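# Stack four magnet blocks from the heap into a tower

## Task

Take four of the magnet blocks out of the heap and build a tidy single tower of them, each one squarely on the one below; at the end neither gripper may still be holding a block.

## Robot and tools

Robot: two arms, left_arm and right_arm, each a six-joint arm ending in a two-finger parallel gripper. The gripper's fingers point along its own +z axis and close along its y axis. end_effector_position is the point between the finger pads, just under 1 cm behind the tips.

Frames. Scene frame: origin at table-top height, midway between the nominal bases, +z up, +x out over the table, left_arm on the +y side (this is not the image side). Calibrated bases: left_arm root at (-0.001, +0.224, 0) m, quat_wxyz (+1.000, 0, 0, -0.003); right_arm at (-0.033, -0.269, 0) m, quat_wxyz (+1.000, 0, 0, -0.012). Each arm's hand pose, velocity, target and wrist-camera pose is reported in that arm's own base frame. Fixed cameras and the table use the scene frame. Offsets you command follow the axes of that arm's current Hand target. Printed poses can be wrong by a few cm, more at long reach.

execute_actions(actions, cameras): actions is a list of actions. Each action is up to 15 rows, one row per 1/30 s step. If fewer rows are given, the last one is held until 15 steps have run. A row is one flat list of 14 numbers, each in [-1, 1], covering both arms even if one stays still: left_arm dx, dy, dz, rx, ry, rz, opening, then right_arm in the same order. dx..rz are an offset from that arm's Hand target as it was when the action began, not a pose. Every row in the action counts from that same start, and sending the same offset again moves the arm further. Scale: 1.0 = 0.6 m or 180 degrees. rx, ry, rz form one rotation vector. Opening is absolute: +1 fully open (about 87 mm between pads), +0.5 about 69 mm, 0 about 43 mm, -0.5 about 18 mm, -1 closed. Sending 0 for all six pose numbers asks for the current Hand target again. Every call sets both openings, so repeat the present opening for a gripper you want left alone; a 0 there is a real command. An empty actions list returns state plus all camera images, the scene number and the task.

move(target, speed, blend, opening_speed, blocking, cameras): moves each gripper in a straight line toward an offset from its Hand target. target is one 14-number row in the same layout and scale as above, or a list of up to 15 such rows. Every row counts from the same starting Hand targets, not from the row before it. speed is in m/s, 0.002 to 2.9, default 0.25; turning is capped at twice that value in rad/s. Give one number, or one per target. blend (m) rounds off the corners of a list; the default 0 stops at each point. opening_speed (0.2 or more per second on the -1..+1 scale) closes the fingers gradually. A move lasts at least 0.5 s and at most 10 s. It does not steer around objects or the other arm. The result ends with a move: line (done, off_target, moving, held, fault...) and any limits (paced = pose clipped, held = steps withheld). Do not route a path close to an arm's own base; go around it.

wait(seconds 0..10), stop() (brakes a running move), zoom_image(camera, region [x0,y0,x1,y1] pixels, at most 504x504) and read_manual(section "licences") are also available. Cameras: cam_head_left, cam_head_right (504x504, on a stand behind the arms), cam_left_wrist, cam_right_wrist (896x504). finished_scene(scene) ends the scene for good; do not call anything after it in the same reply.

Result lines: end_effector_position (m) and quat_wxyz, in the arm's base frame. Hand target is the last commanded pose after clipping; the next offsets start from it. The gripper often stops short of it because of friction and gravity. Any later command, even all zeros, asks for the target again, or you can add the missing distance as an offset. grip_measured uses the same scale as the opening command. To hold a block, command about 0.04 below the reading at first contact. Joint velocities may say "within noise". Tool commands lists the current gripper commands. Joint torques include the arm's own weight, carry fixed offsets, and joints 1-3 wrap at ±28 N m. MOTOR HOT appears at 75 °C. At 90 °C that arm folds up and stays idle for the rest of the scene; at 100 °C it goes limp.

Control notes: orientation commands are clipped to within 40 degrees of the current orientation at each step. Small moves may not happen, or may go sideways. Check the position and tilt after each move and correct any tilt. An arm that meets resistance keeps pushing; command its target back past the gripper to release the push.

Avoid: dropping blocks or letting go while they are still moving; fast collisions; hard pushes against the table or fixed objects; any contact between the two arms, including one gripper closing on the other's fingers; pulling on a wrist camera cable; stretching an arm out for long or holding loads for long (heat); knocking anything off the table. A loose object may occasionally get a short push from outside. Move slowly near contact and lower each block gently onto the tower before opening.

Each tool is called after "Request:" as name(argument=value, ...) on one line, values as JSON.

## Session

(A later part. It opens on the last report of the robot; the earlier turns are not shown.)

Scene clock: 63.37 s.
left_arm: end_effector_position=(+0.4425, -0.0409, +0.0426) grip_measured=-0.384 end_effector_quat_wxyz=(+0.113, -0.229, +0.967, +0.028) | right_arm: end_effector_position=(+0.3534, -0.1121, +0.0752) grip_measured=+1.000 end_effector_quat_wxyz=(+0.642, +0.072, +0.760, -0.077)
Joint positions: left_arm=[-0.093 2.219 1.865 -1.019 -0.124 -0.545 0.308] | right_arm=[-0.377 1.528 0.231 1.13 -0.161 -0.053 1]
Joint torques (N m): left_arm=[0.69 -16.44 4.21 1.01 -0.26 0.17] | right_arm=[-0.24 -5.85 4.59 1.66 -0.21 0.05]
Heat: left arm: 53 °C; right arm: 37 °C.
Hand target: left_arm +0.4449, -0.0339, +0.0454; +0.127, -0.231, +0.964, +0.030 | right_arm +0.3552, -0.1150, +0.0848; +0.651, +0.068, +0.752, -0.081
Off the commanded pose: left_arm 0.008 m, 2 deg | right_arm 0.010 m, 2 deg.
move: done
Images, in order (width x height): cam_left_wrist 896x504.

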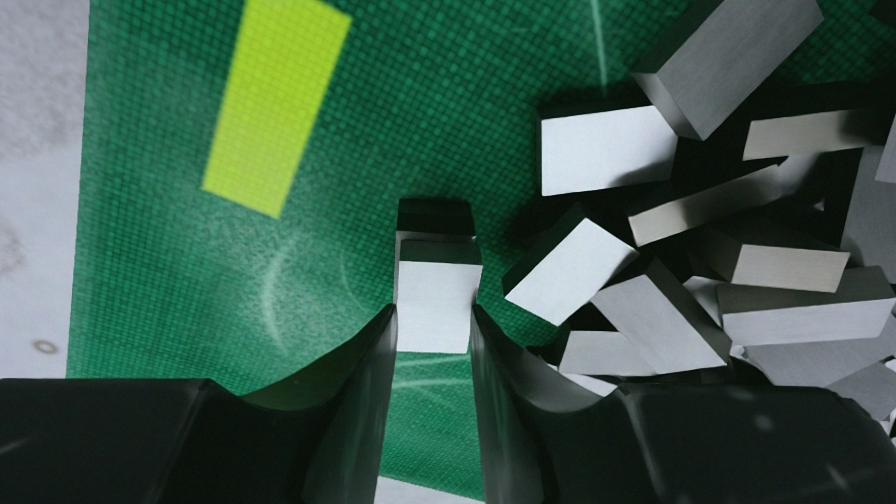

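Request:
move(target=[-0.0132,0.0067,-0.0102,0,0,0,-0.45,0,0,0,0,0,0,1], speed=0.1, cameras=["cam_left_wrist"])

Request:
zoom_image(camera="cam_left_wrist", region=[340, 180, 540, 380])

Scene clock: 64.40 s.
left_arm: end_effector_position=(+0.4428, -0.0350, +0.0426) grip_measured=-0.384 end_effector_quat_wxyz=(+0.112, -0.231, +0.966, +0.027) | right_arm: end_effector_position=(+0.3534, -0.1121, +0.0752) grip_measured=+1.000 end_effector_quat_wxyz=(+0.642, +0.072, +0.760, -0.077)
Joint positions: left_arm=[-0.079 2.219 1.865 -1.019 -0.12 -0.537 0.308] | right_arm=[-0.377 1.528 0.231 1.13 -0.161 -0.053 1]
Joint torques (N m): left_arm=[0.77 -15.69 7.54 0.68 -0.26 0.2] | right_arm=[-0.25 -5.85 4.59 1.66 -0.22 0.05]
Heat: left arm: 53 °C; right arm: 37 °C.
Hand target: left_arm +0.4485, -0.0275, +0.0533; +0.127, -0.232, +0.964, +0.030 | right_arm +0.3552, -0.1150, +0.0848; +0.651, +0.068, +0.752, -0.081
Off the commanded pose: left_arm 0.014 m, 2 deg | right_arm 0.010 m, 2 deg.
move: off_target (left_arm)
Images, in order (width x height): cam_left_wrist 896x504.

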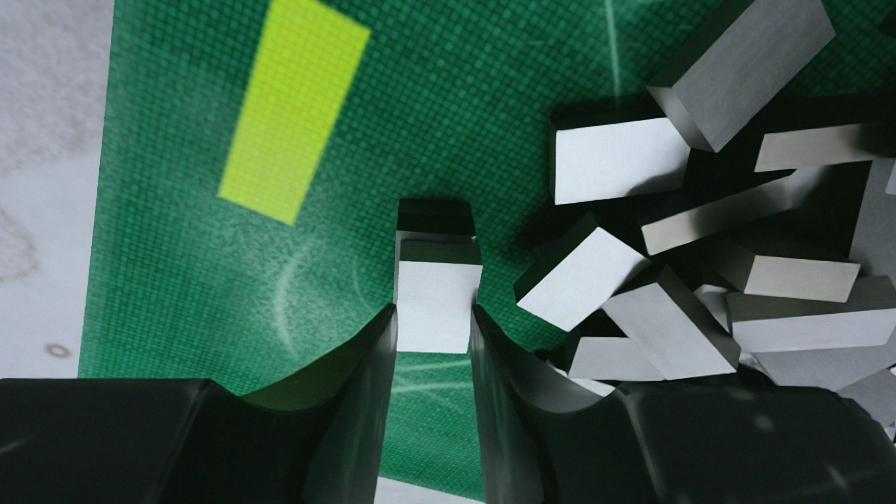

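Scaled by 2.520 from the camera's 896x504 image, which has a finer 1280x720 frame.

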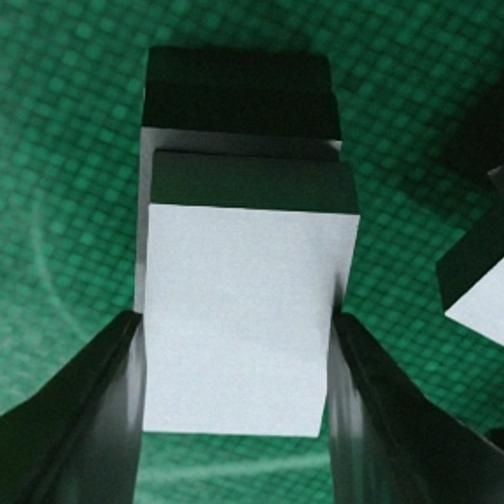

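Request:
move(target=[-0.002,0.002,-0.009,0,0,0,-0.45,0,0,0,0,0,0,1], speed=0.1, cameras=["cam_left_wrist"])

Request:
zoom_image(camera="cam_left_wrist", region=[340, 180, 540, 380])

Scene clock: 65.30 s.
left_arm: end_effector_position=(+0.4427, -0.0329, +0.0432) grip_measured=-0.384 end_effector_quat_wxyz=(+0.111, -0.231, +0.966, +0.028) | right_arm: end_effector_position=(+0.3534, -0.1121, +0.0752) grip_measured=+1.000 end_effector_quat_wxyz=(+0.642, +0.072, +0.760, -0.077)
Joint positions: left_arm=[-0.074 2.219 1.868 -1.023 -0.12 -0.532 0.308] | right_arm=[-0.377 1.528 0.231 1.13 -0.161 -0.053 1]
Joint torques (N m): left_arm=[0.59 -16.27 8.28 0.55 -0.26 0.21] | right_arm=[-0.24 -5.85 4.6 1.66 -0.22 0.05]
Heat: left arm: 53 °C; right arm: 37 °C.
Hand target: left_arm +0.4478, -0.0265, +0.0589; +0.127, -0.231, +0.964, +0.030 | right_arm +0.3552, -0.1150, +0.0848; +0.651, +0.068, +0.752, -0.081
Off the commanded pose: left_arm 0.018 m, 2 deg | right_arm 0.010 m, 2 deg.
move: off_target (left_arm)
Images, in order (width x height): cam_left_wrist 896x504.

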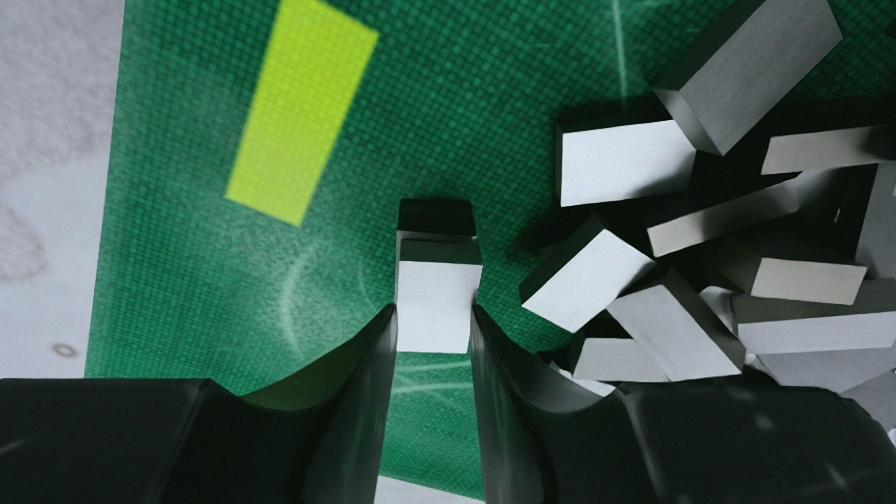

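Scaled by 2.520 from the camera's 896x504 image, which has a finer 1280x720 frame.

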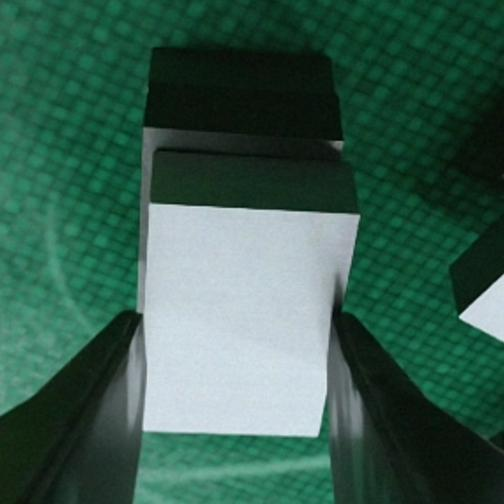

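Request:
move(target=[-0.003,-0.004,-0.007,0,0,0,-0.45,0,0,0,0,0,0,1], speed=0.1, cameras=["cam_left_wrist"])

Request:
zoom_image(camera="cam_left_wrist", region=[340, 180, 540, 380])

Scene clock: 66.37 s.
left_arm: end_effector_position=(+0.4411, -0.0328, +0.0488) grip_measured=-0.384 end_effector_quat_wxyz=(+0.108, -0.231, +0.967, +0.029) | right_arm: end_effector_position=(+0.3534, -0.1121, +0.0752) grip_measured=+1.000 end_effector_quat_wxyz=(+0.642, +0.072, +0.760, -0.077)
Joint positions: left_arm=[-0.074 2.219 1.891 -1.054 -0.12 -0.532 0.308] | right_arm=[-0.377 1.528 0.231 1.13 -0.161 -0.053 1]
Joint torques (N m): left_arm=[0.32 -15.66 8.72 0.58 -0.26 0.16] | right_arm=[-0.24 -5.83 4.6 1.65 -0.21 0.05]
Heat: left arm: 53 °C; right arm: 37 °C.
Hand target: left_arm +0.4495, -0.0283, +0.0634; +0.127, -0.232, +0.964, +0.030 | right_arm +0.3552, -0.1150, +0.0848; +0.651, +0.068, +0.752, -0.081
Off the commanded pose: left_arm 0.017 m, 2 deg | right_arm 0.010 m, 2 deg.
move: off_target (left_arm)
Images, in order (width x height): cam_left_wrist 896x504.

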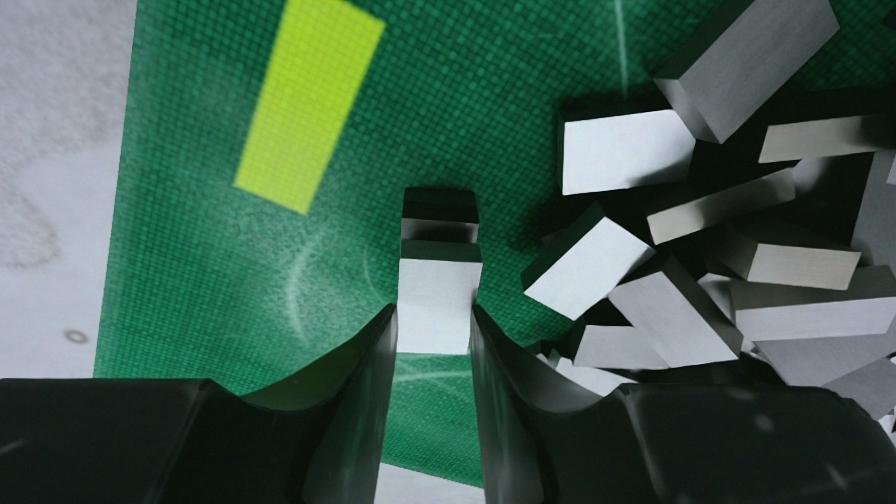

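Scaled by 2.520 from the camera's 896x504 image, which has a finer 1280x720 frame.

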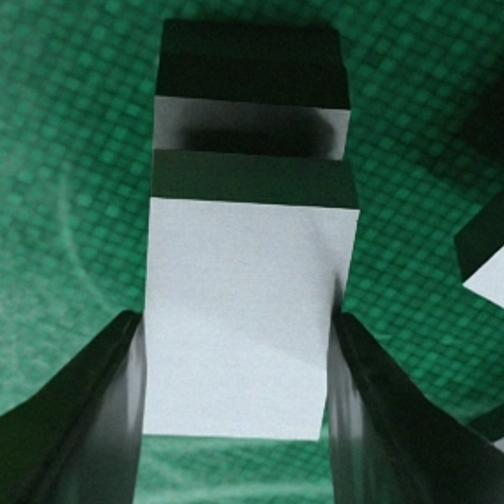

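Request:
move(target=[-0.0045,0,0.0085,0,0,0,-0.45,0,0,0,0,0,0,1], speed=0.1, cameras=["cam_left_wrist"])

Request:
zoom_image(camera="cam_left_wrist", region=[340, 180, 540, 380])

Scene clock: 67.33 s.
left_arm: end_effector_position=(+0.4438, -0.0315, +0.0516) grip_measured=-0.384 end_effector_quat_wxyz=(+0.112, -0.231, +0.966, +0.028) | right_arm: end_effector_position=(+0.3534, -0.1121, +0.0752) grip_measured=+1.000 end_effector_quat_wxyz=(+0.642, +0.072, +0.760, -0.077)
Joint positions: left_arm=[-0.071 2.219 1.901 -1.055 -0.12 -0.529 0.308] | right_arm=[-0.377 1.528 0.231 1.13 -0.161 -0.053 1]
Joint torques (N m): left_arm=[0.42 -14.17 8.7 0.7 -0.26 0.19] | right_arm=[-0.24 -5.86 4.59 1.66 -0.22 0.05]
Heat: left arm: 53 °C; right arm: 37 °C.
Hand target: left_arm +0.4529, -0.0265, +0.0591; +0.127, -0.231, +0.964, +0.030 | right_arm +0.3552, -0.1150, +0.0848; +0.651, +0.068, +0.752, -0.081
Off the commanded pose: left_arm 0.013 m, 2 deg | right_arm 0.010 m, 2 deg.
move: off_target (left_arm)
Images, in order (width x height): cam_left_wrist 896x504.

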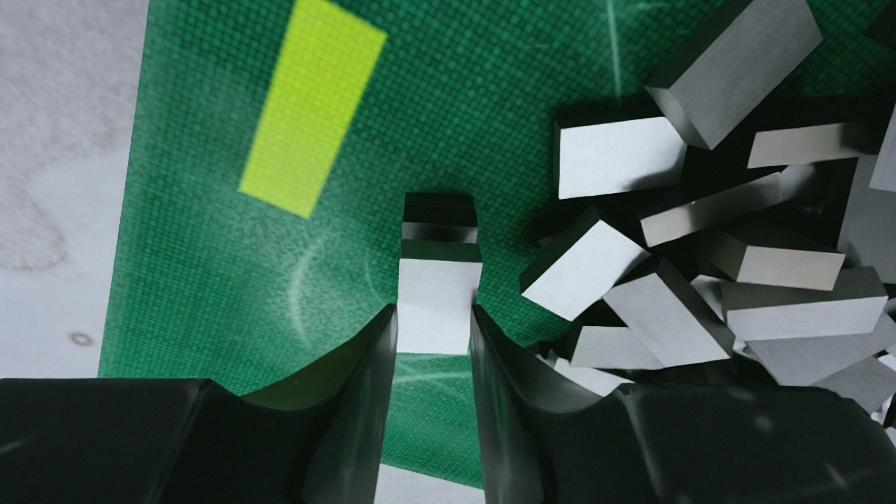

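Scaled by 2.520 from the camera's 896x504 image, which has a finer 1280x720 frame.

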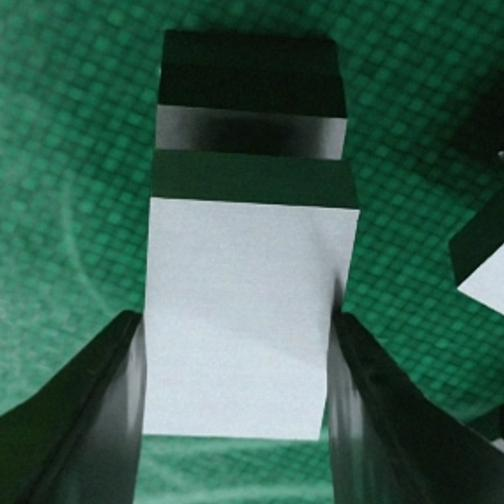

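Request:
move(target=[0.0052,0,0.0193,0,0,0,-0.45,0,0,0,0,0,0,1], speed=0.1, cameras=["cam_left_wrist"])

Request:
zoom_image(camera="cam_left_wrist", region=[340, 180, 540, 380])

Scene clock: 68.53 s.
left_arm: end_effector_position=(+0.4493, -0.0319, +0.0519) grip_measured=-0.384 end_effector_quat_wxyz=(+0.122, -0.231, +0.965, +0.025) | right_arm: end_effector_position=(+0.3534, -0.1121, +0.0752) grip_measured=+1.000 end_effector_quat_wxyz=(+0.642, +0.072, +0.760, -0.077)
Joint positions: left_arm=[-0.071 2.219 1.901 -1.033 -0.12 -0.529 0.308] | right_arm=[-0.377 1.528 0.231 1.13 -0.161 -0.053 1]
Joint torques (N m): left_arm=[0.43 -13.59 5.78 0.97 -0.25 0.17] | right_arm=[-0.24 -5.85 4.59 1.66 -0.22 0.05]
Heat: left arm: 53 °C; right arm: 37 °C.
Hand target: left_arm +0.4529, -0.0266, +0.0471; +0.127, -0.231, +0.964, +0.030 | right_arm +0.3552, -0.1150, +0.0848; +0.651, +0.068, +0.752, -0.081
Off the commanded pose: left_arm 0.008 m, 1 deg | right_arm 0.010 m, 2 deg.
move: done
Images, in order (width x height): cam_left_wrist 896x504.

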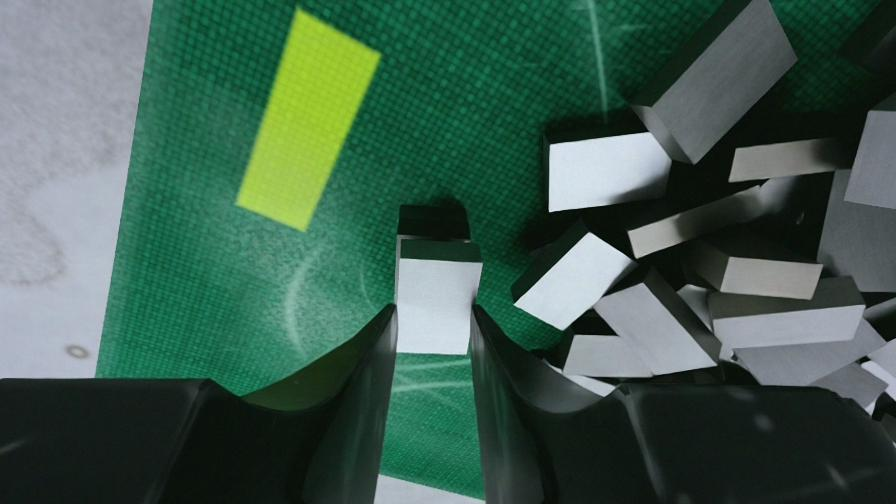

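Scaled by 2.520 from the camera's 896x504 image, which has a finer 1280x720 frame.

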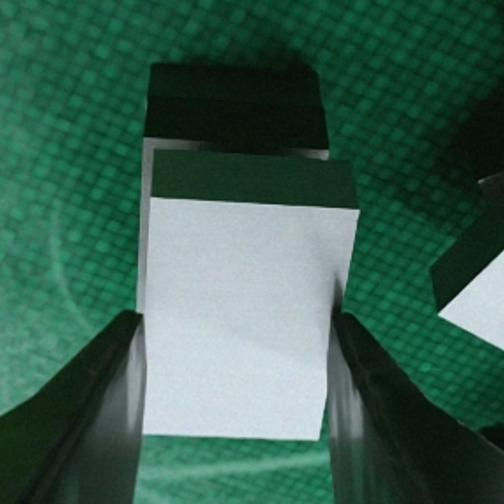

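Request:
move(target=[[0,-0.025,0,0,0,0,-0.45,0,0,0,0,0,0,1],[0,0.006,0,0,0,0,-0.45,0,0,0,0,0,0,1]], speed=0.1, cameras=["cam_left_wrist"])

Request:
zoom_image(camera="cam_left_wrist", region=[340, 180, 540, 380])

Scene clock: 70.33 s.
left_arm: end_effector_position=(+0.4522, -0.0300, +0.0427) grip_measured=-0.385 end_effector_quat_wxyz=(+0.118, -0.232, +0.965, +0.026) | right_arm: end_effector_position=(+0.3534, -0.1121, +0.0752) grip_measured=+1.000 end_effector_quat_wxyz=(+0.642, +0.072, +0.760, -0.077)
Joint positions: left_arm=[-0.067 2.245 1.909 -1.024 -0.12 -0.527 0.307] | right_arm=[-0.377 1.528 0.231 1.13 -0.161 -0.053 1]
Joint torques (N m): left_arm=[0.64 -17.06 4.22 0.89 -0.25 0.25] | right_arm=[-0.24 -5.86 4.59 1.66 -0.21 0.05]
Heat: left arm: 53 °C; right arm: 37 °C.
Hand target: left_arm +0.4512, -0.0233, +0.0472; +0.127, -0.231, +0.964, +0.030 | right_arm +0.3552, -0.1150, +0.0848; +0.651, +0.068, +0.752, -0.081
Off the commanded pose: left_arm 0.008 m, 1 deg | right_arm 0.010 m, 2 deg.
move: done
Images, in order (width x height): cam_left_wrist 896x504.

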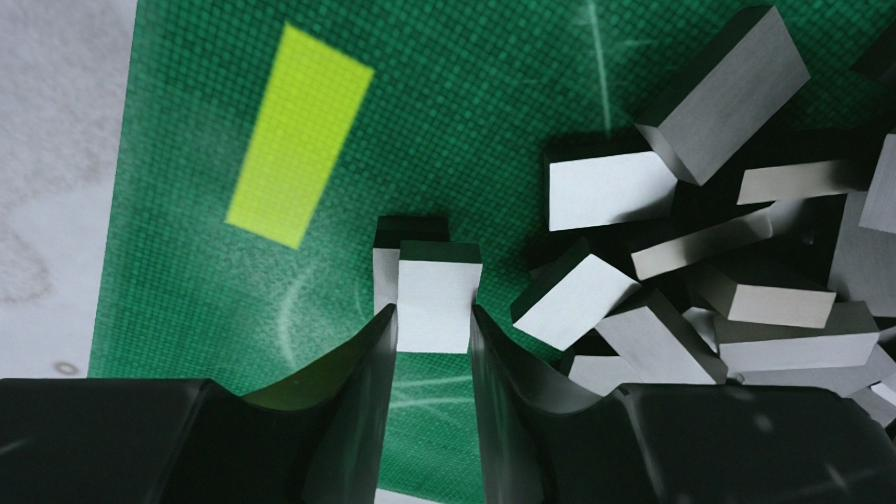

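Scaled by 2.520 from the camera's 896x504 image, which has a finer 1280x720 frame.

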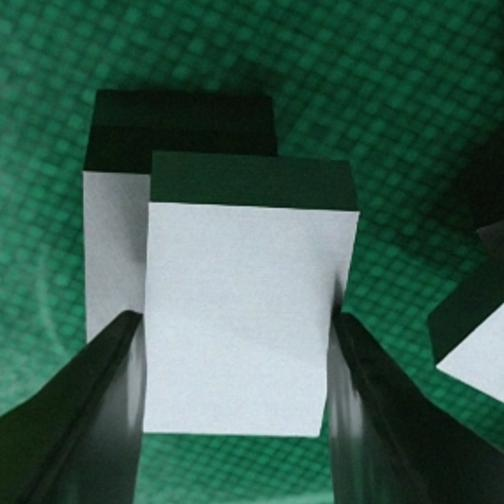

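Request:
move(target=[[-0.0052,0,-0.0215,0,0,0,-0.45,0,0,0,0,0,0,1],[0.003,0.010,-0.0215,0,0,0,-0.45,0,0,0,0,0,0,1]], speed=0.1, cameras=["cam_left_wrist"])

Request:
zoom_image(camera="cam_left_wrist", region=[340, 180, 540, 380])

Scene clock: 71.77 s.
left_arm: end_effector_position=(+0.4466, -0.0258, +0.0442) grip_measured=-0.385 end_effector_quat_wxyz=(+0.114, -0.232, +0.966, +0.028) | right_arm: end_effector_position=(+0.3534, -0.1121, +0.0752) grip_measured=+1.000 end_effector_quat_wxyz=(+0.642, +0.072, +0.760, -0.077)
Joint positions: left_arm=[-0.059 2.227 1.886 -1.026 -0.12 -0.518 0.307] | right_arm=[-0.377 1.528 0.231 1.13 -0.161 -0.053 1]
Joint torques (N m): left_arm=[0.47 -18.78 4.85 0.68 -0.22 0.18] | right_arm=[-0.24 -5.85 4.59 1.66 -0.22 0.05]
Heat: left arm: 54 °C; right arm: 37 °C.
Hand target: left_arm +0.4441, -0.0204, +0.0592; +0.127, -0.232, +0.964, +0.030 | right_arm +0.3552, -0.1150, +0.0848; +0.651, +0.068, +0.752, -0.081
Off the commanded pose: left_arm 0.016 m, 1 deg | right_arm 0.010 m, 2 deg.
move: off_target (left_arm)
Images, in order (width x height): cam_left_wrist 896x504.

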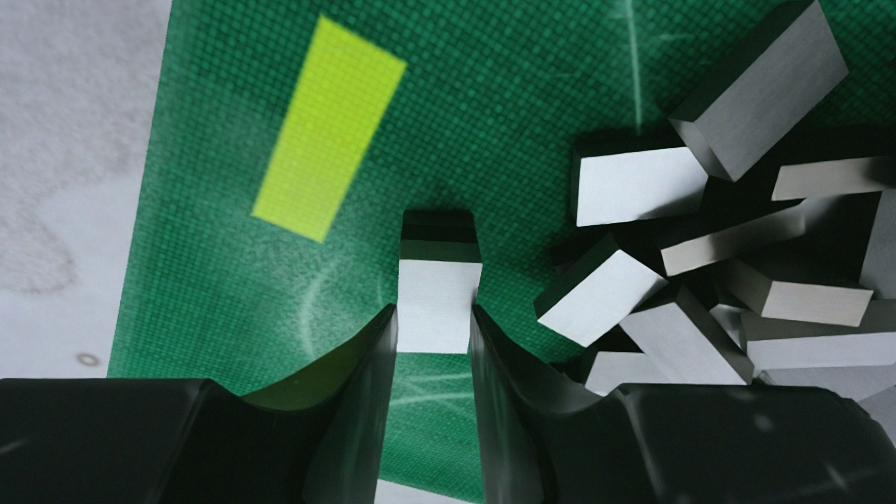

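Scaled by 2.520 from the camera's 896x504 image, which has a finer 1280x720 frame.

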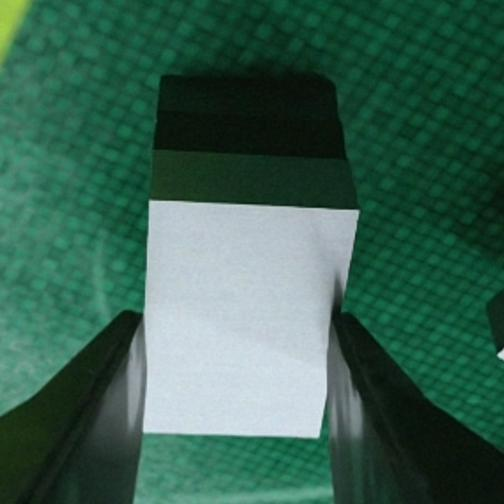

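Request:
move(target=[[0,0,0,0,0,0,-0.45,0,0,0,0,0,0,1],[0,0,0,0,0,0,-0.14,0,0,0,0,0,0,1],[-0.032,0,-0.11,0,0,0,0.0,0,0,0,0,0,0,1]], speed=0.15, opening_speed=2, cameras=["cam_left_wrist","cam_head_right"])

Request:
zoom_image(camera="cam_left_wrist", region=[340, 80, 540, 280])

Request:
zoom_image(camera="cam_head_right", region=[150, 160, 330, 290])

Scene clock: 75.13 s.
left_arm: end_effector_position=(+0.4419, -0.0252, +0.1160) grip_measured=+0.000 end_effector_quat_wxyz=(+0.113, -0.231, +0.966, +0.029) | right_arm: end_effector_position=(+0.3534, -0.1121, +0.0752) grip_measured=+1.000 end_effector_quat_wxyz=(+0.642, +0.072, +0.760, -0.077)
Joint positions: left_arm=[-0.058 2.223 2.164 -1.312 -0.12 -0.515 0.5] | right_arm=[-0.377 1.528 0.231 1.13 -0.161 -0.053 1]
Joint torques (N m): left_arm=[0.55 -15.41 8.12 0.62 -0.23 0.18] | right_arm=[-0.23 -5.83 4.57 1.66 -0.22 0.05]
Motor temperatures (°C): left_arm=[27 55 34 30 27 29 29] | right_arm=[25 32 31 38 28 26 28]
Heat: left arm: 55 °C; right arm: 38 °C.
Hand target: left_arm +0.4453, -0.0196, +0.1279; +0.127, -0.231, +0.964, +0.030 | right_arm +0.3552, -0.1150, +0.0848; +0.651, +0.068, +0.752, -0.081
Off the commanded pose: left_arm 0.014 m, 2 deg | right_arm 0.010 m, 2 deg.
move: off_target (left_arm); target 2's new opening was sent with left_arm's hand 0.016 m and 1 deg from that target; target 3's new opening was sent with left_arm's hand 0.014 m and 2 deg from that target
Images, in order (width x height): cam_head_right 504x504, cam_left_wrist 896x504.

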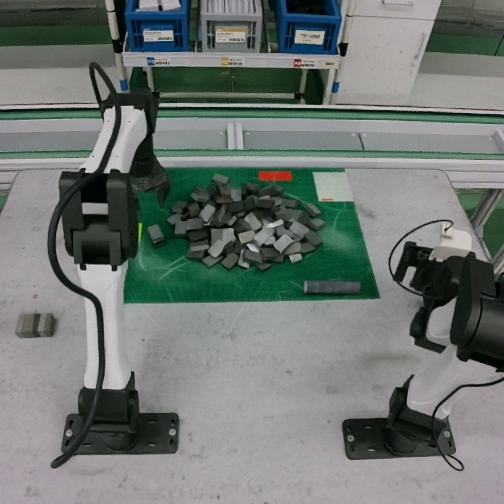

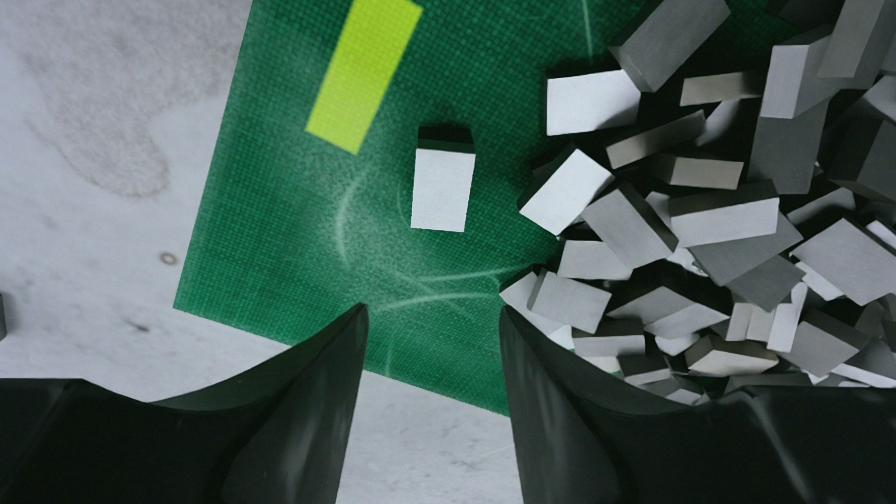

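Scaled by 2.520 from the camera's 896x504 image, which has a finer 1280x720 frame.

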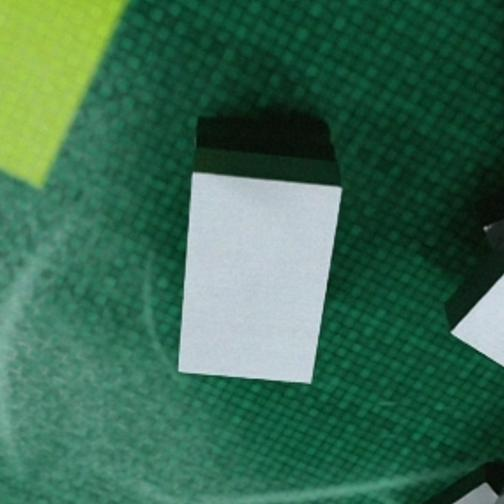

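Scaled by 2.800 from the camera's 504x504 image, which has a finer 720x720 frame.

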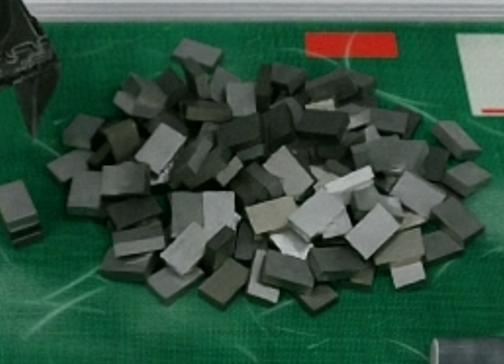

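Request:
zoom_image(camera="cam_left_wrist", region=[480, 20, 860, 400])

Scaled by 1.326 from the camera's 896x504 image, which has a finer 1280x720 frame.

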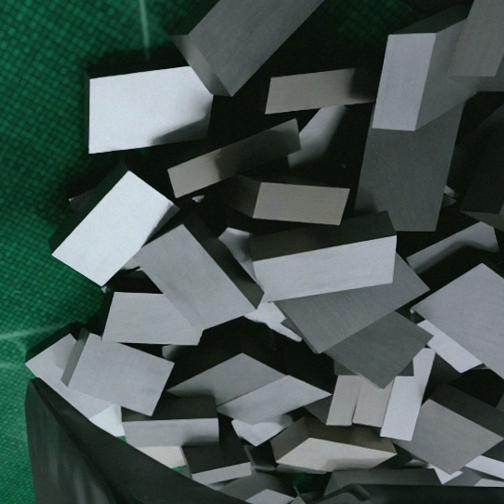

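Request:
move(target=[0.1153,-0.1072,0.038,-0.1065,0,-0.397,0,0,0,0,0,0,0,1], speed=0.4, cameras=["cam_left_wrist"])

Request:
zoom_image(camera="cam_left_wrist", region=[280, 120, 620, 420])

Scene clock: 78.80 s.
left_arm: end_effector_position=(+0.4211, -0.1029, +0.0904) grip_measured=+0.000 end_effector_quat_wxyz=(-0.088, +0.762, -0.634, -0.095) | right_arm: end_effector_position=(+0.3534, -0.1121, +0.0752) grip_measured=+1.000 end_effector_quat_wxyz=(+0.642, +0.072, +0.760, -0.077)
Joint positions: left_arm=[-0.252 2.269 2.142 -1.542 -0.24 -2.018 0.5] | right_arm=[-0.377 1.528 0.231 1.13 -0.161 -0.053 1]
Joint velocities: left_arm=[0.017 0.007 -0.046 0.066 -0.007 0.007 -0.016] | right_arm=[within noise]
Joint torques (N m): left_arm=[-0.36 -12.55 6.76 -0.17 -0.2 -0.02] | right_arm=[-0.23 -5.85 4.6 1.66 -0.22 0.05]
Motor temperatures (°C): left_arm=[27 55 34 30 27 29 29] | right_arm=[25 33 32 38 28 26 28]
Heat: left arm: 55 °C; right arm: 38 °C.
Hand target: left_arm +0.4203, -0.1046, +0.0881; -0.083, +0.765, -0.631, -0.101 | right_arm +0.3552, -0.1150, +0.0848; +0.651, +0.068, +0.752, -0.081
Off the commanded pose: left_arm 0.003 m, 1 deg | right_arm 0.010 m, 2 deg.
move: done
Images, in order (width x height): cam_left_wrist 896x504.

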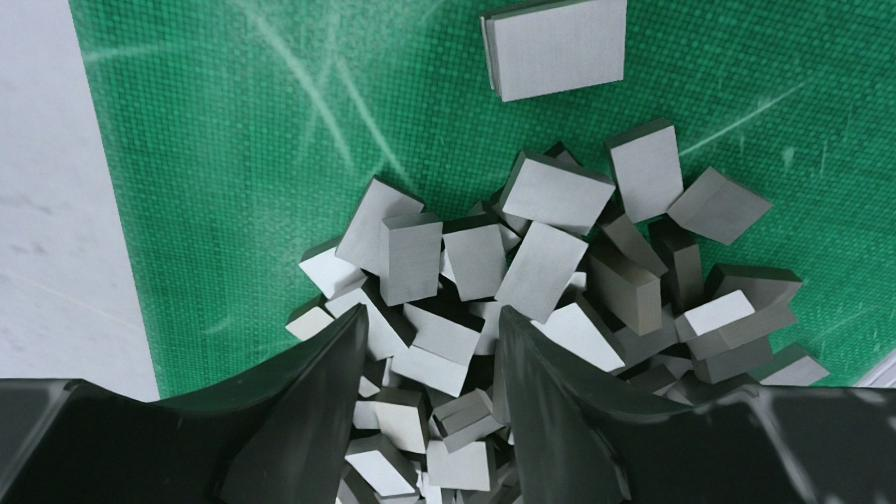

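Scaled by 1.482 from the camera's 896x504 image, which has a finer 1280x720 frame.

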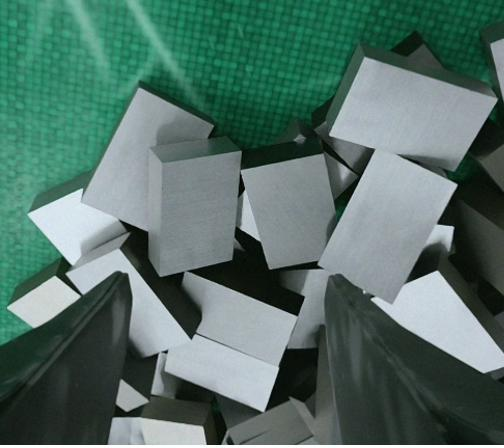

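Request:
move(target=[0.0343,0.0167,0.0598,0,0,0,-0.1,0,0,0,0,0,0,1], speed=0.2, cameras=["cam_left_wrist"])

Request:
zoom_image(camera="cam_left_wrist", region=[280, 160, 600, 440])

Scene clock: 80.47 s.
left_arm: end_effector_position=(+0.4139, -0.1154, +0.0496) grip_measured=-0.100 end_effector_quat_wxyz=(-0.084, +0.762, -0.634, -0.102) | right_arm: end_effector_position=(+0.3534, -0.1121, +0.0752) grip_measured=+1.000 end_effector_quat_wxyz=(+0.642, +0.072, +0.760, -0.077)
Joint positions: left_arm=[-0.284 2.269 1.98 -1.405 -0.236 -2.051 0.45] | right_arm=[-0.377 1.528 0.231 1.13 -0.161 -0.053 1]
Joint torques (N m): left_arm=[-0.4 -14.75 4.15 0.04 -0.19 0] | right_arm=[-0.24 -5.83 4.59 1.66 -0.22 0.05]
Motor temperatures (°C): left_arm=[27 55 34 30 27 29 29] | right_arm=[25 33 32 38 28 26 28]
Heat: left arm: 55 °C; right arm: 38 °C.
Hand target: left_arm +0.4125, -0.1169, +0.0481; -0.083, +0.765, -0.631, -0.101 | right_arm +0.3552, -0.1150, +0.0848; +0.651, +0.068, +0.752, -0.081
Off the commanded pose: left_arm 0.002 m, 1 deg | right_arm 0.010 m, 2 deg.
move: done
Images, in order (width x height): cam_left_wrist 896x504.

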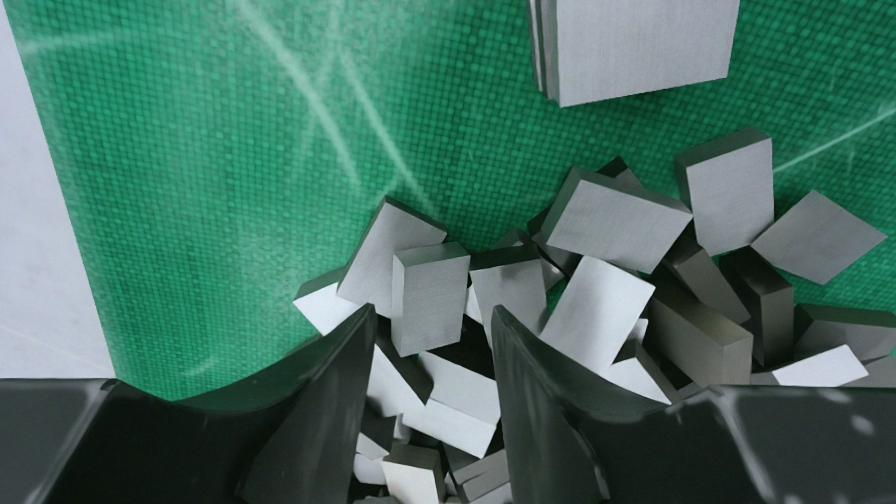

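Scaled by 1.575 from the camera's 896x504 image, which has a finer 1280x720 frame.

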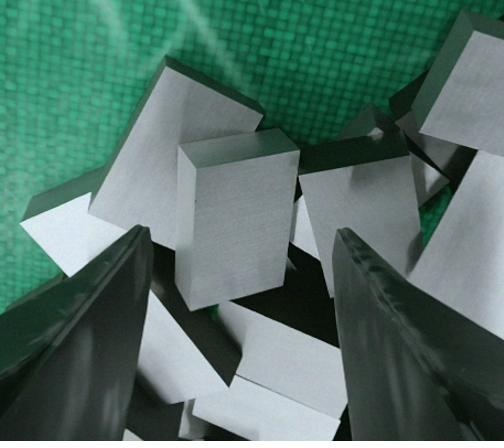

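Request:
move(target=[[0.022,0.001,0,0,0,0,-0.22,0,0,0,0,0,0,1],[0.032,0.001,0.0405,0,0,0,-0.22,0,0,0,0,0,0,1]], speed=0.1, blend=0.005, cameras=["cam_left_wrist"])

Request:
zoom_image(camera="cam_left_wrist", region=[320, 200, 600, 440])

Scene clock: 82.97 s.
left_arm: end_effector_position=(+0.4130, -0.1274, +0.0287) grip_measured=-0.220 end_effector_quat_wxyz=(-0.081, +0.759, -0.638, -0.099) | right_arm: end_effector_position=(+0.3534, -0.1121, +0.0752) grip_measured=+1.000 end_effector_quat_wxyz=(+0.642, +0.072, +0.760, -0.077)
Joint positions: left_arm=[-0.307 2.287 1.927 -1.334 -0.226 -2.065 0.39] | right_arm=[-0.377 1.528 0.231 1.13 -0.161 -0.053 1]
Joint torques (N m): left_arm=[-0.36 -12.98 4.3 0.17 -0.22 -0.02] | right_arm=[-0.24 -5.85 4.6 1.66 -0.21 0.05]
Motor temperatures (°C): left_arm=[27 55 33 30 27 29 29] | right_arm=[25 33 32 38 28 26 28]
Heat: left arm: 55 °C; right arm: 38 °C.
Hand target: left_arm +0.4141, -0.1291, +0.0196; -0.083, +0.765, -0.631, -0.101 | right_arm +0.3552, -0.1150, +0.0848; +0.651, +0.068, +0.752, -0.081
Off the commanded pose: left_arm 0.009 m, 1 deg | right_arm 0.010 m, 2 deg.
joint sent to its limit (left arm) — joint 6 (wrist roll), lower limit. The joint targets still meet the commanded pose.
move: done
Images, in order (width x height): cam_left_wrist 896x504.

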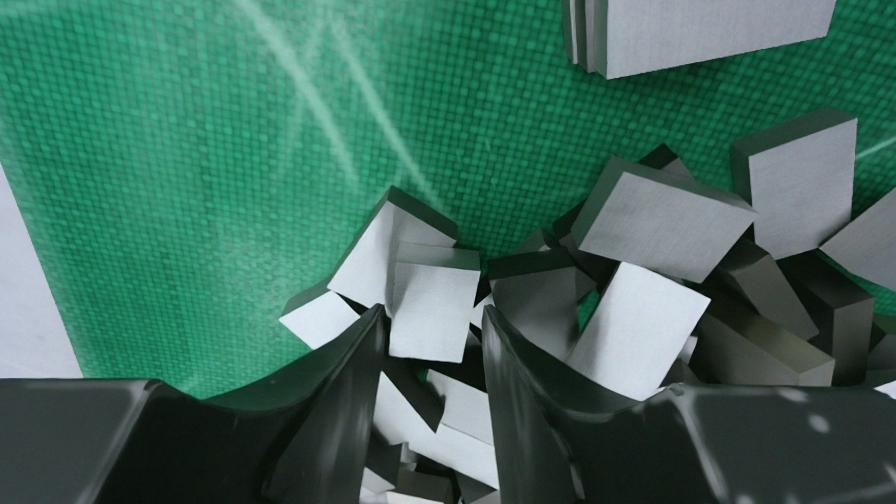

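Scaled by 1.800 from the camera's 896x504 image, which has a finer 1280x720 frame.

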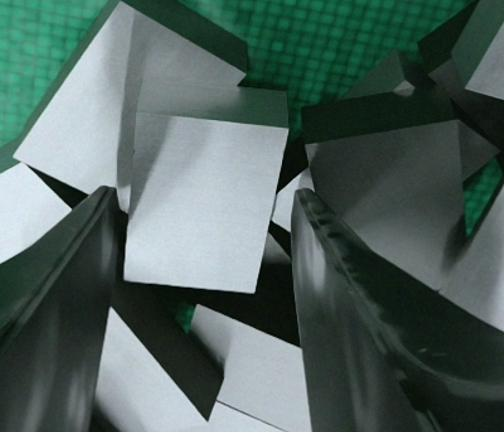

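Request:
move(target=[[0.003,0,0.011,0,0,0,-0.22,0,0,0,0,0,0,1],[0.003,0,0.011,0,0,0,-0.45,0,0,0,0,0,0,1]], speed=0.06, opening_speed=1, cameras=["cam_left_wrist"])

Request:
zoom_image(camera="cam_left_wrist", region=[320, 200, 600, 440])

Scene clock: 84.40 s.
left_arm: end_effector_position=(+0.4149, -0.1282, +0.0240) grip_measured=-0.366 end_effector_quat_wxyz=(-0.083, +0.760, -0.638, -0.094) | right_arm: end_effector_position=(+0.3534, -0.1121, +0.0752) grip_measured=+1.000 end_effector_quat_wxyz=(+0.642, +0.072, +0.760, -0.077)
Joint positions: left_arm=[-0.307 2.287 1.909 -1.306 -0.225 -2.066 0.317] | right_arm=[-0.377 1.528 0.231 1.13 -0.161 -0.053 1]
Joint torques (N m): left_arm=[-0.36 -12.57 4.22 0.16 -0.24 -0.02] | right_arm=[-0.24 -5.83 4.6 1.66 -0.21 0.06]
Motor temperatures (°C): left_arm=[27 55 33 30 27 29 29] | right_arm=[25 33 32 38 28 26 28]
Heat: left arm: 55 °C; right arm: 38 °C.
Hand target: left_arm +0.4141, -0.1291, +0.0128; -0.083, +0.765, -0.631, -0.101 | right_arm +0.3552, -0.1150, +0.0848; +0.651, +0.068, +0.752, -0.081
Off the commanded pose: left_arm 0.011 m, 1 deg | right_arm 0.010 m, 2 deg.
joint sent to its limit (left arm) — joint 6 (wrist roll), lower limit. The joint targets still meet the commanded pose.
move: off_target (left_arm); target 2's new opening was sent with left_arm's hand 0.012 m and 1 deg from that target
Images, in order (width x height): cam_left_wrist 896x504.

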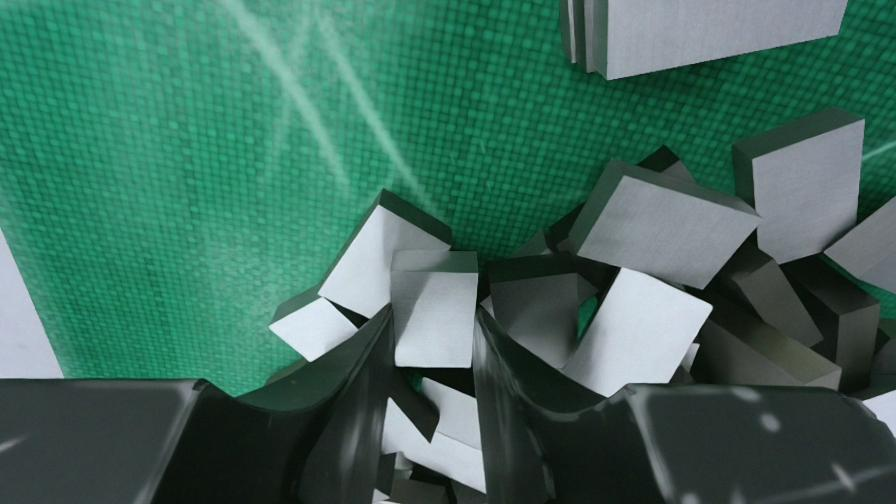

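Scaled by 1.800 from the camera's 896x504 image, which has a finer 1280x720 frame.

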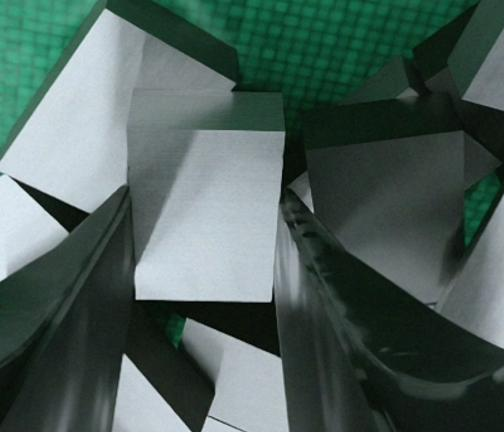

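Request:
move(target=[[-0.0375,0,-0.14,0,0,0,-0.45,0,0,0,0,0,0,1],[-0.186,-0.0745,-0.0868,0.1065,0,0.397,-0.45,0,0,0,0,0,0,1]], speed=[0.2,0.3], blend=0.02, cameras=["cam_left_wrist"])

Request:
zoom_image(camera="cam_left_wrist", region=[340, 180, 540, 380])

Scene clock: 88.47 s.
left_arm: end_effector_position=(+0.4378, -0.0282, +0.0762) grip_measured=-0.366 end_effector_quat_wxyz=(+0.105, -0.233, +0.966, +0.043) | right_arm: end_effector_position=(+0.3534, -0.1121, +0.0752) grip_measured=+1.000 end_effector_quat_wxyz=(+0.642, +0.072, +0.760, -0.077)
Joint positions: left_arm=[-0.074 2.212 1.988 -1.171 -0.145 -0.534 0.317] | right_arm=[-0.377 1.528 0.231 1.13 -0.161 -0.053 1]
Joint torques (N m): left_arm=[0.18 -18.77 4.92 0.81 -0.02 0.2] | right_arm=[-0.24 -5.83 4.6 1.66 -0.22 0.05]
Motor temperatures (°C): left_arm=[27 57 33 30 27 29 29] | right_arm=[25 33 32 38 28 26 28]
Heat: left arm: 57 °C; right arm: 38 °C.
Hand target: left_arm +0.4402, -0.0280, +0.0920; +0.127, -0.231, +0.964, +0.030 | right_arm +0.3552, -0.1150, +0.0848; +0.651, +0.068, +0.752, -0.081
Off the commanded pose: left_arm 0.016 m, 3 deg | right_arm 0.010 m, 2 deg.
move: off_target (left_arm)
Images, in order (width x height): cam_left_wrist 896x504.

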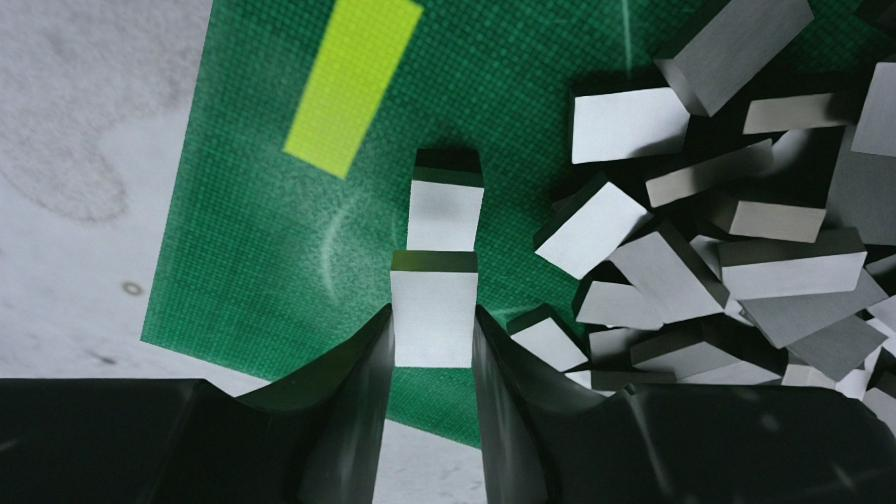

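Scaled by 2.520 from the camera's 896x504 image, which has a finer 1280x720 frame.

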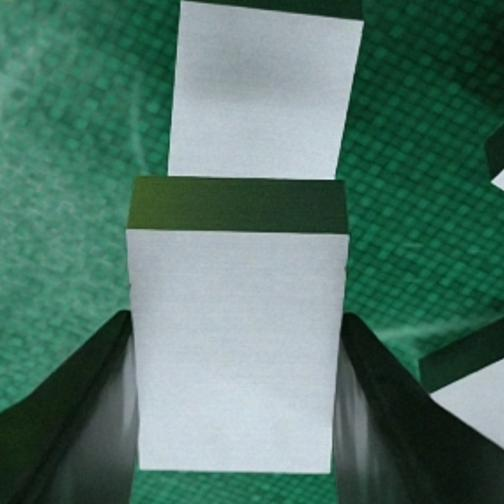

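Request:
move(target=[0.0038,0,0.056,0.0057,0,0.0215,-0.45,0,0,0,0,0,0,1], speed=0.12, cameras=["cam_left_wrist"])

Request:
zoom_image(camera="cam_left_wrist", region=[340, 180, 540, 380])

Scene clock: 90.03 s.
left_arm: end_effector_position=(+0.4439, -0.0270, +0.0536) grip_measured=-0.366 end_effector_quat_wxyz=(+0.117, -0.198, +0.973, +0.034) | right_arm: end_effector_position=(+0.3534, -0.1121, +0.0752) grip_measured=+1.000 end_effector_quat_wxyz=(+0.642, +0.072, +0.760, -0.077)
Joint positions: left_arm=[-0.07 2.211 1.895 -1.046 -0.127 -0.458 0.317] | right_arm=[-0.377 1.528 0.231 1.13 -0.161 -0.053 1]
Joint torques (N m): left_arm=[0.53 -16.42 4.9 0.91 -0.04 0.12] | right_arm=[-0.23 -5.83 4.59 1.66 -0.21 0.05]
Motor temperatures (°C): left_arm=[27 58 33 30 27 29 29] | right_arm=[25 33 32 38 28 26 28]
Heat: left arm: 58 °C; right arm: 38 °C.
Hand target: left_arm +0.4459, -0.0251, +0.0589; +0.128, -0.198, +0.972, +0.026 | right_arm +0.3552, -0.1150, +0.0848; +0.651, +0.068, +0.752, -0.081
Off the commanded pose: left_arm 0.006 m, 2 deg | right_arm 0.010 m, 2 deg.
move: done
Images, in order (width x height): cam_left_wrist 896x504.

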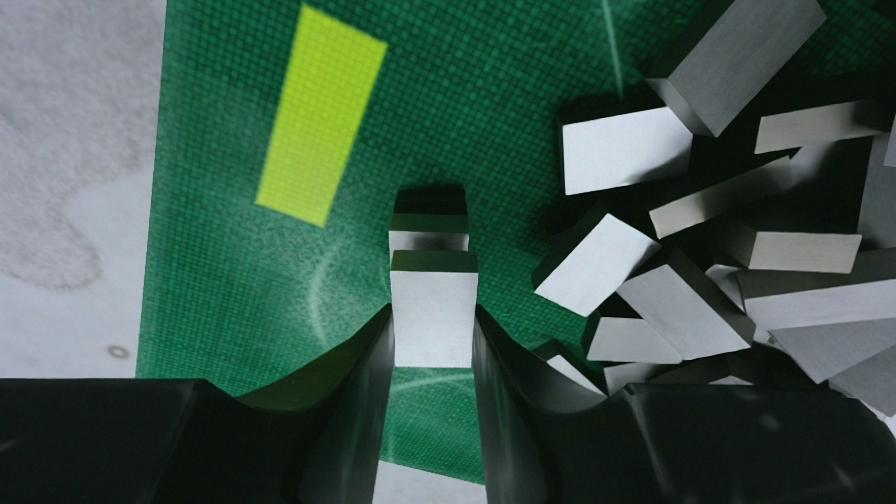

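Scaled by 2.520 from the camera's 896x504 image, which has a finer 1280x720 frame.

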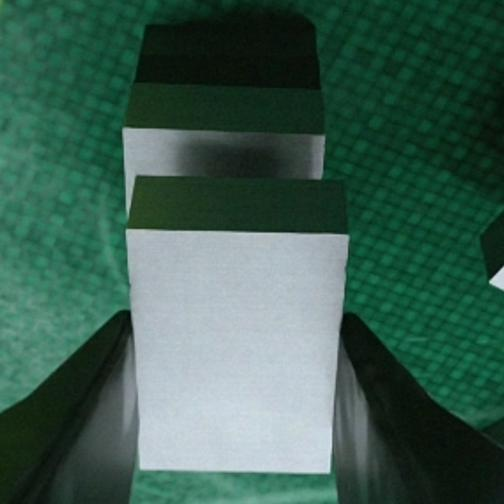

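Request:
move(target=[-0.0087,0.01,0.0127,0.0008,0,0.0028,-0.45,0,0,0,0,0,0,1], speed=0.08, cameras=["cam_left_wrist"])

Request:
zoom_image(camera="cam_left_wrist", region=[340, 180, 540, 380])

Scene clock: 91.30 s.
left_arm: end_effector_position=(+0.4481, -0.0172, +0.0539) grip_measured=-0.366 end_effector_quat_wxyz=(+0.124, -0.196, +0.972, +0.031) | right_arm: end_effector_position=(+0.3534, -0.1121, +0.0752) grip_measured=+1.000 end_effector_quat_wxyz=(+0.642, +0.072, +0.760, -0.077)
Joint positions: left_arm=[-0.047 2.211 1.895 -1.029 -0.12 -0.43 0.317] | right_arm=[-0.377 1.528 0.231 1.13 -0.161 -0.053 1]
Joint torques (N m): left_arm=[0.01 -14.8 5.22 0.97 -0.07 0.18] | right_arm=[-0.24 -5.83 4.59 1.66 -0.21 0.05]
Motor temperatures (°C): left_arm=[27 58 33 30 27 29 29] | right_arm=[25 33 32 39 28 26 28]
Heat: left arm: 58 °C; right arm: 39 °C.
Hand target: left_arm +0.4500, -0.0169, +0.0529; +0.128, -0.193, +0.972, +0.025 | right_arm +0.3552, -0.1150, +0.0848; +0.651, +0.068, +0.752, -0.081
Off the commanded pose: left_arm 0.002 m, 1 deg | right_arm 0.010 m, 2 deg.
move: done
Images, in order (width x height): cam_left_wrist 896x504.

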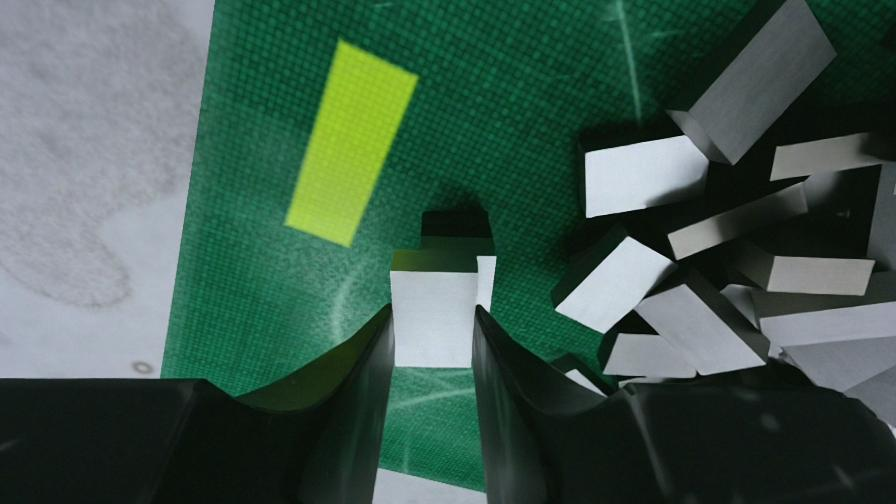

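Scaled by 2.520 from the camera's 896x504 image, which has a finer 1280x720 frame.

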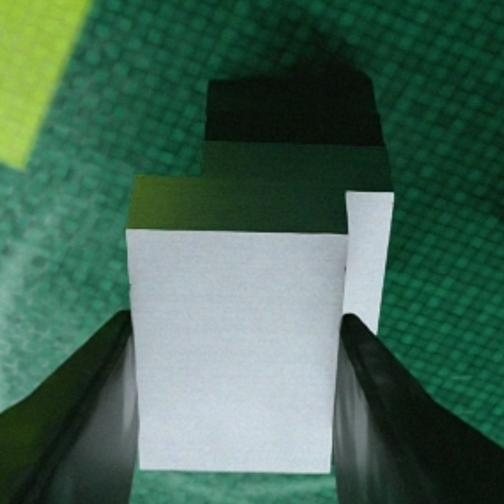

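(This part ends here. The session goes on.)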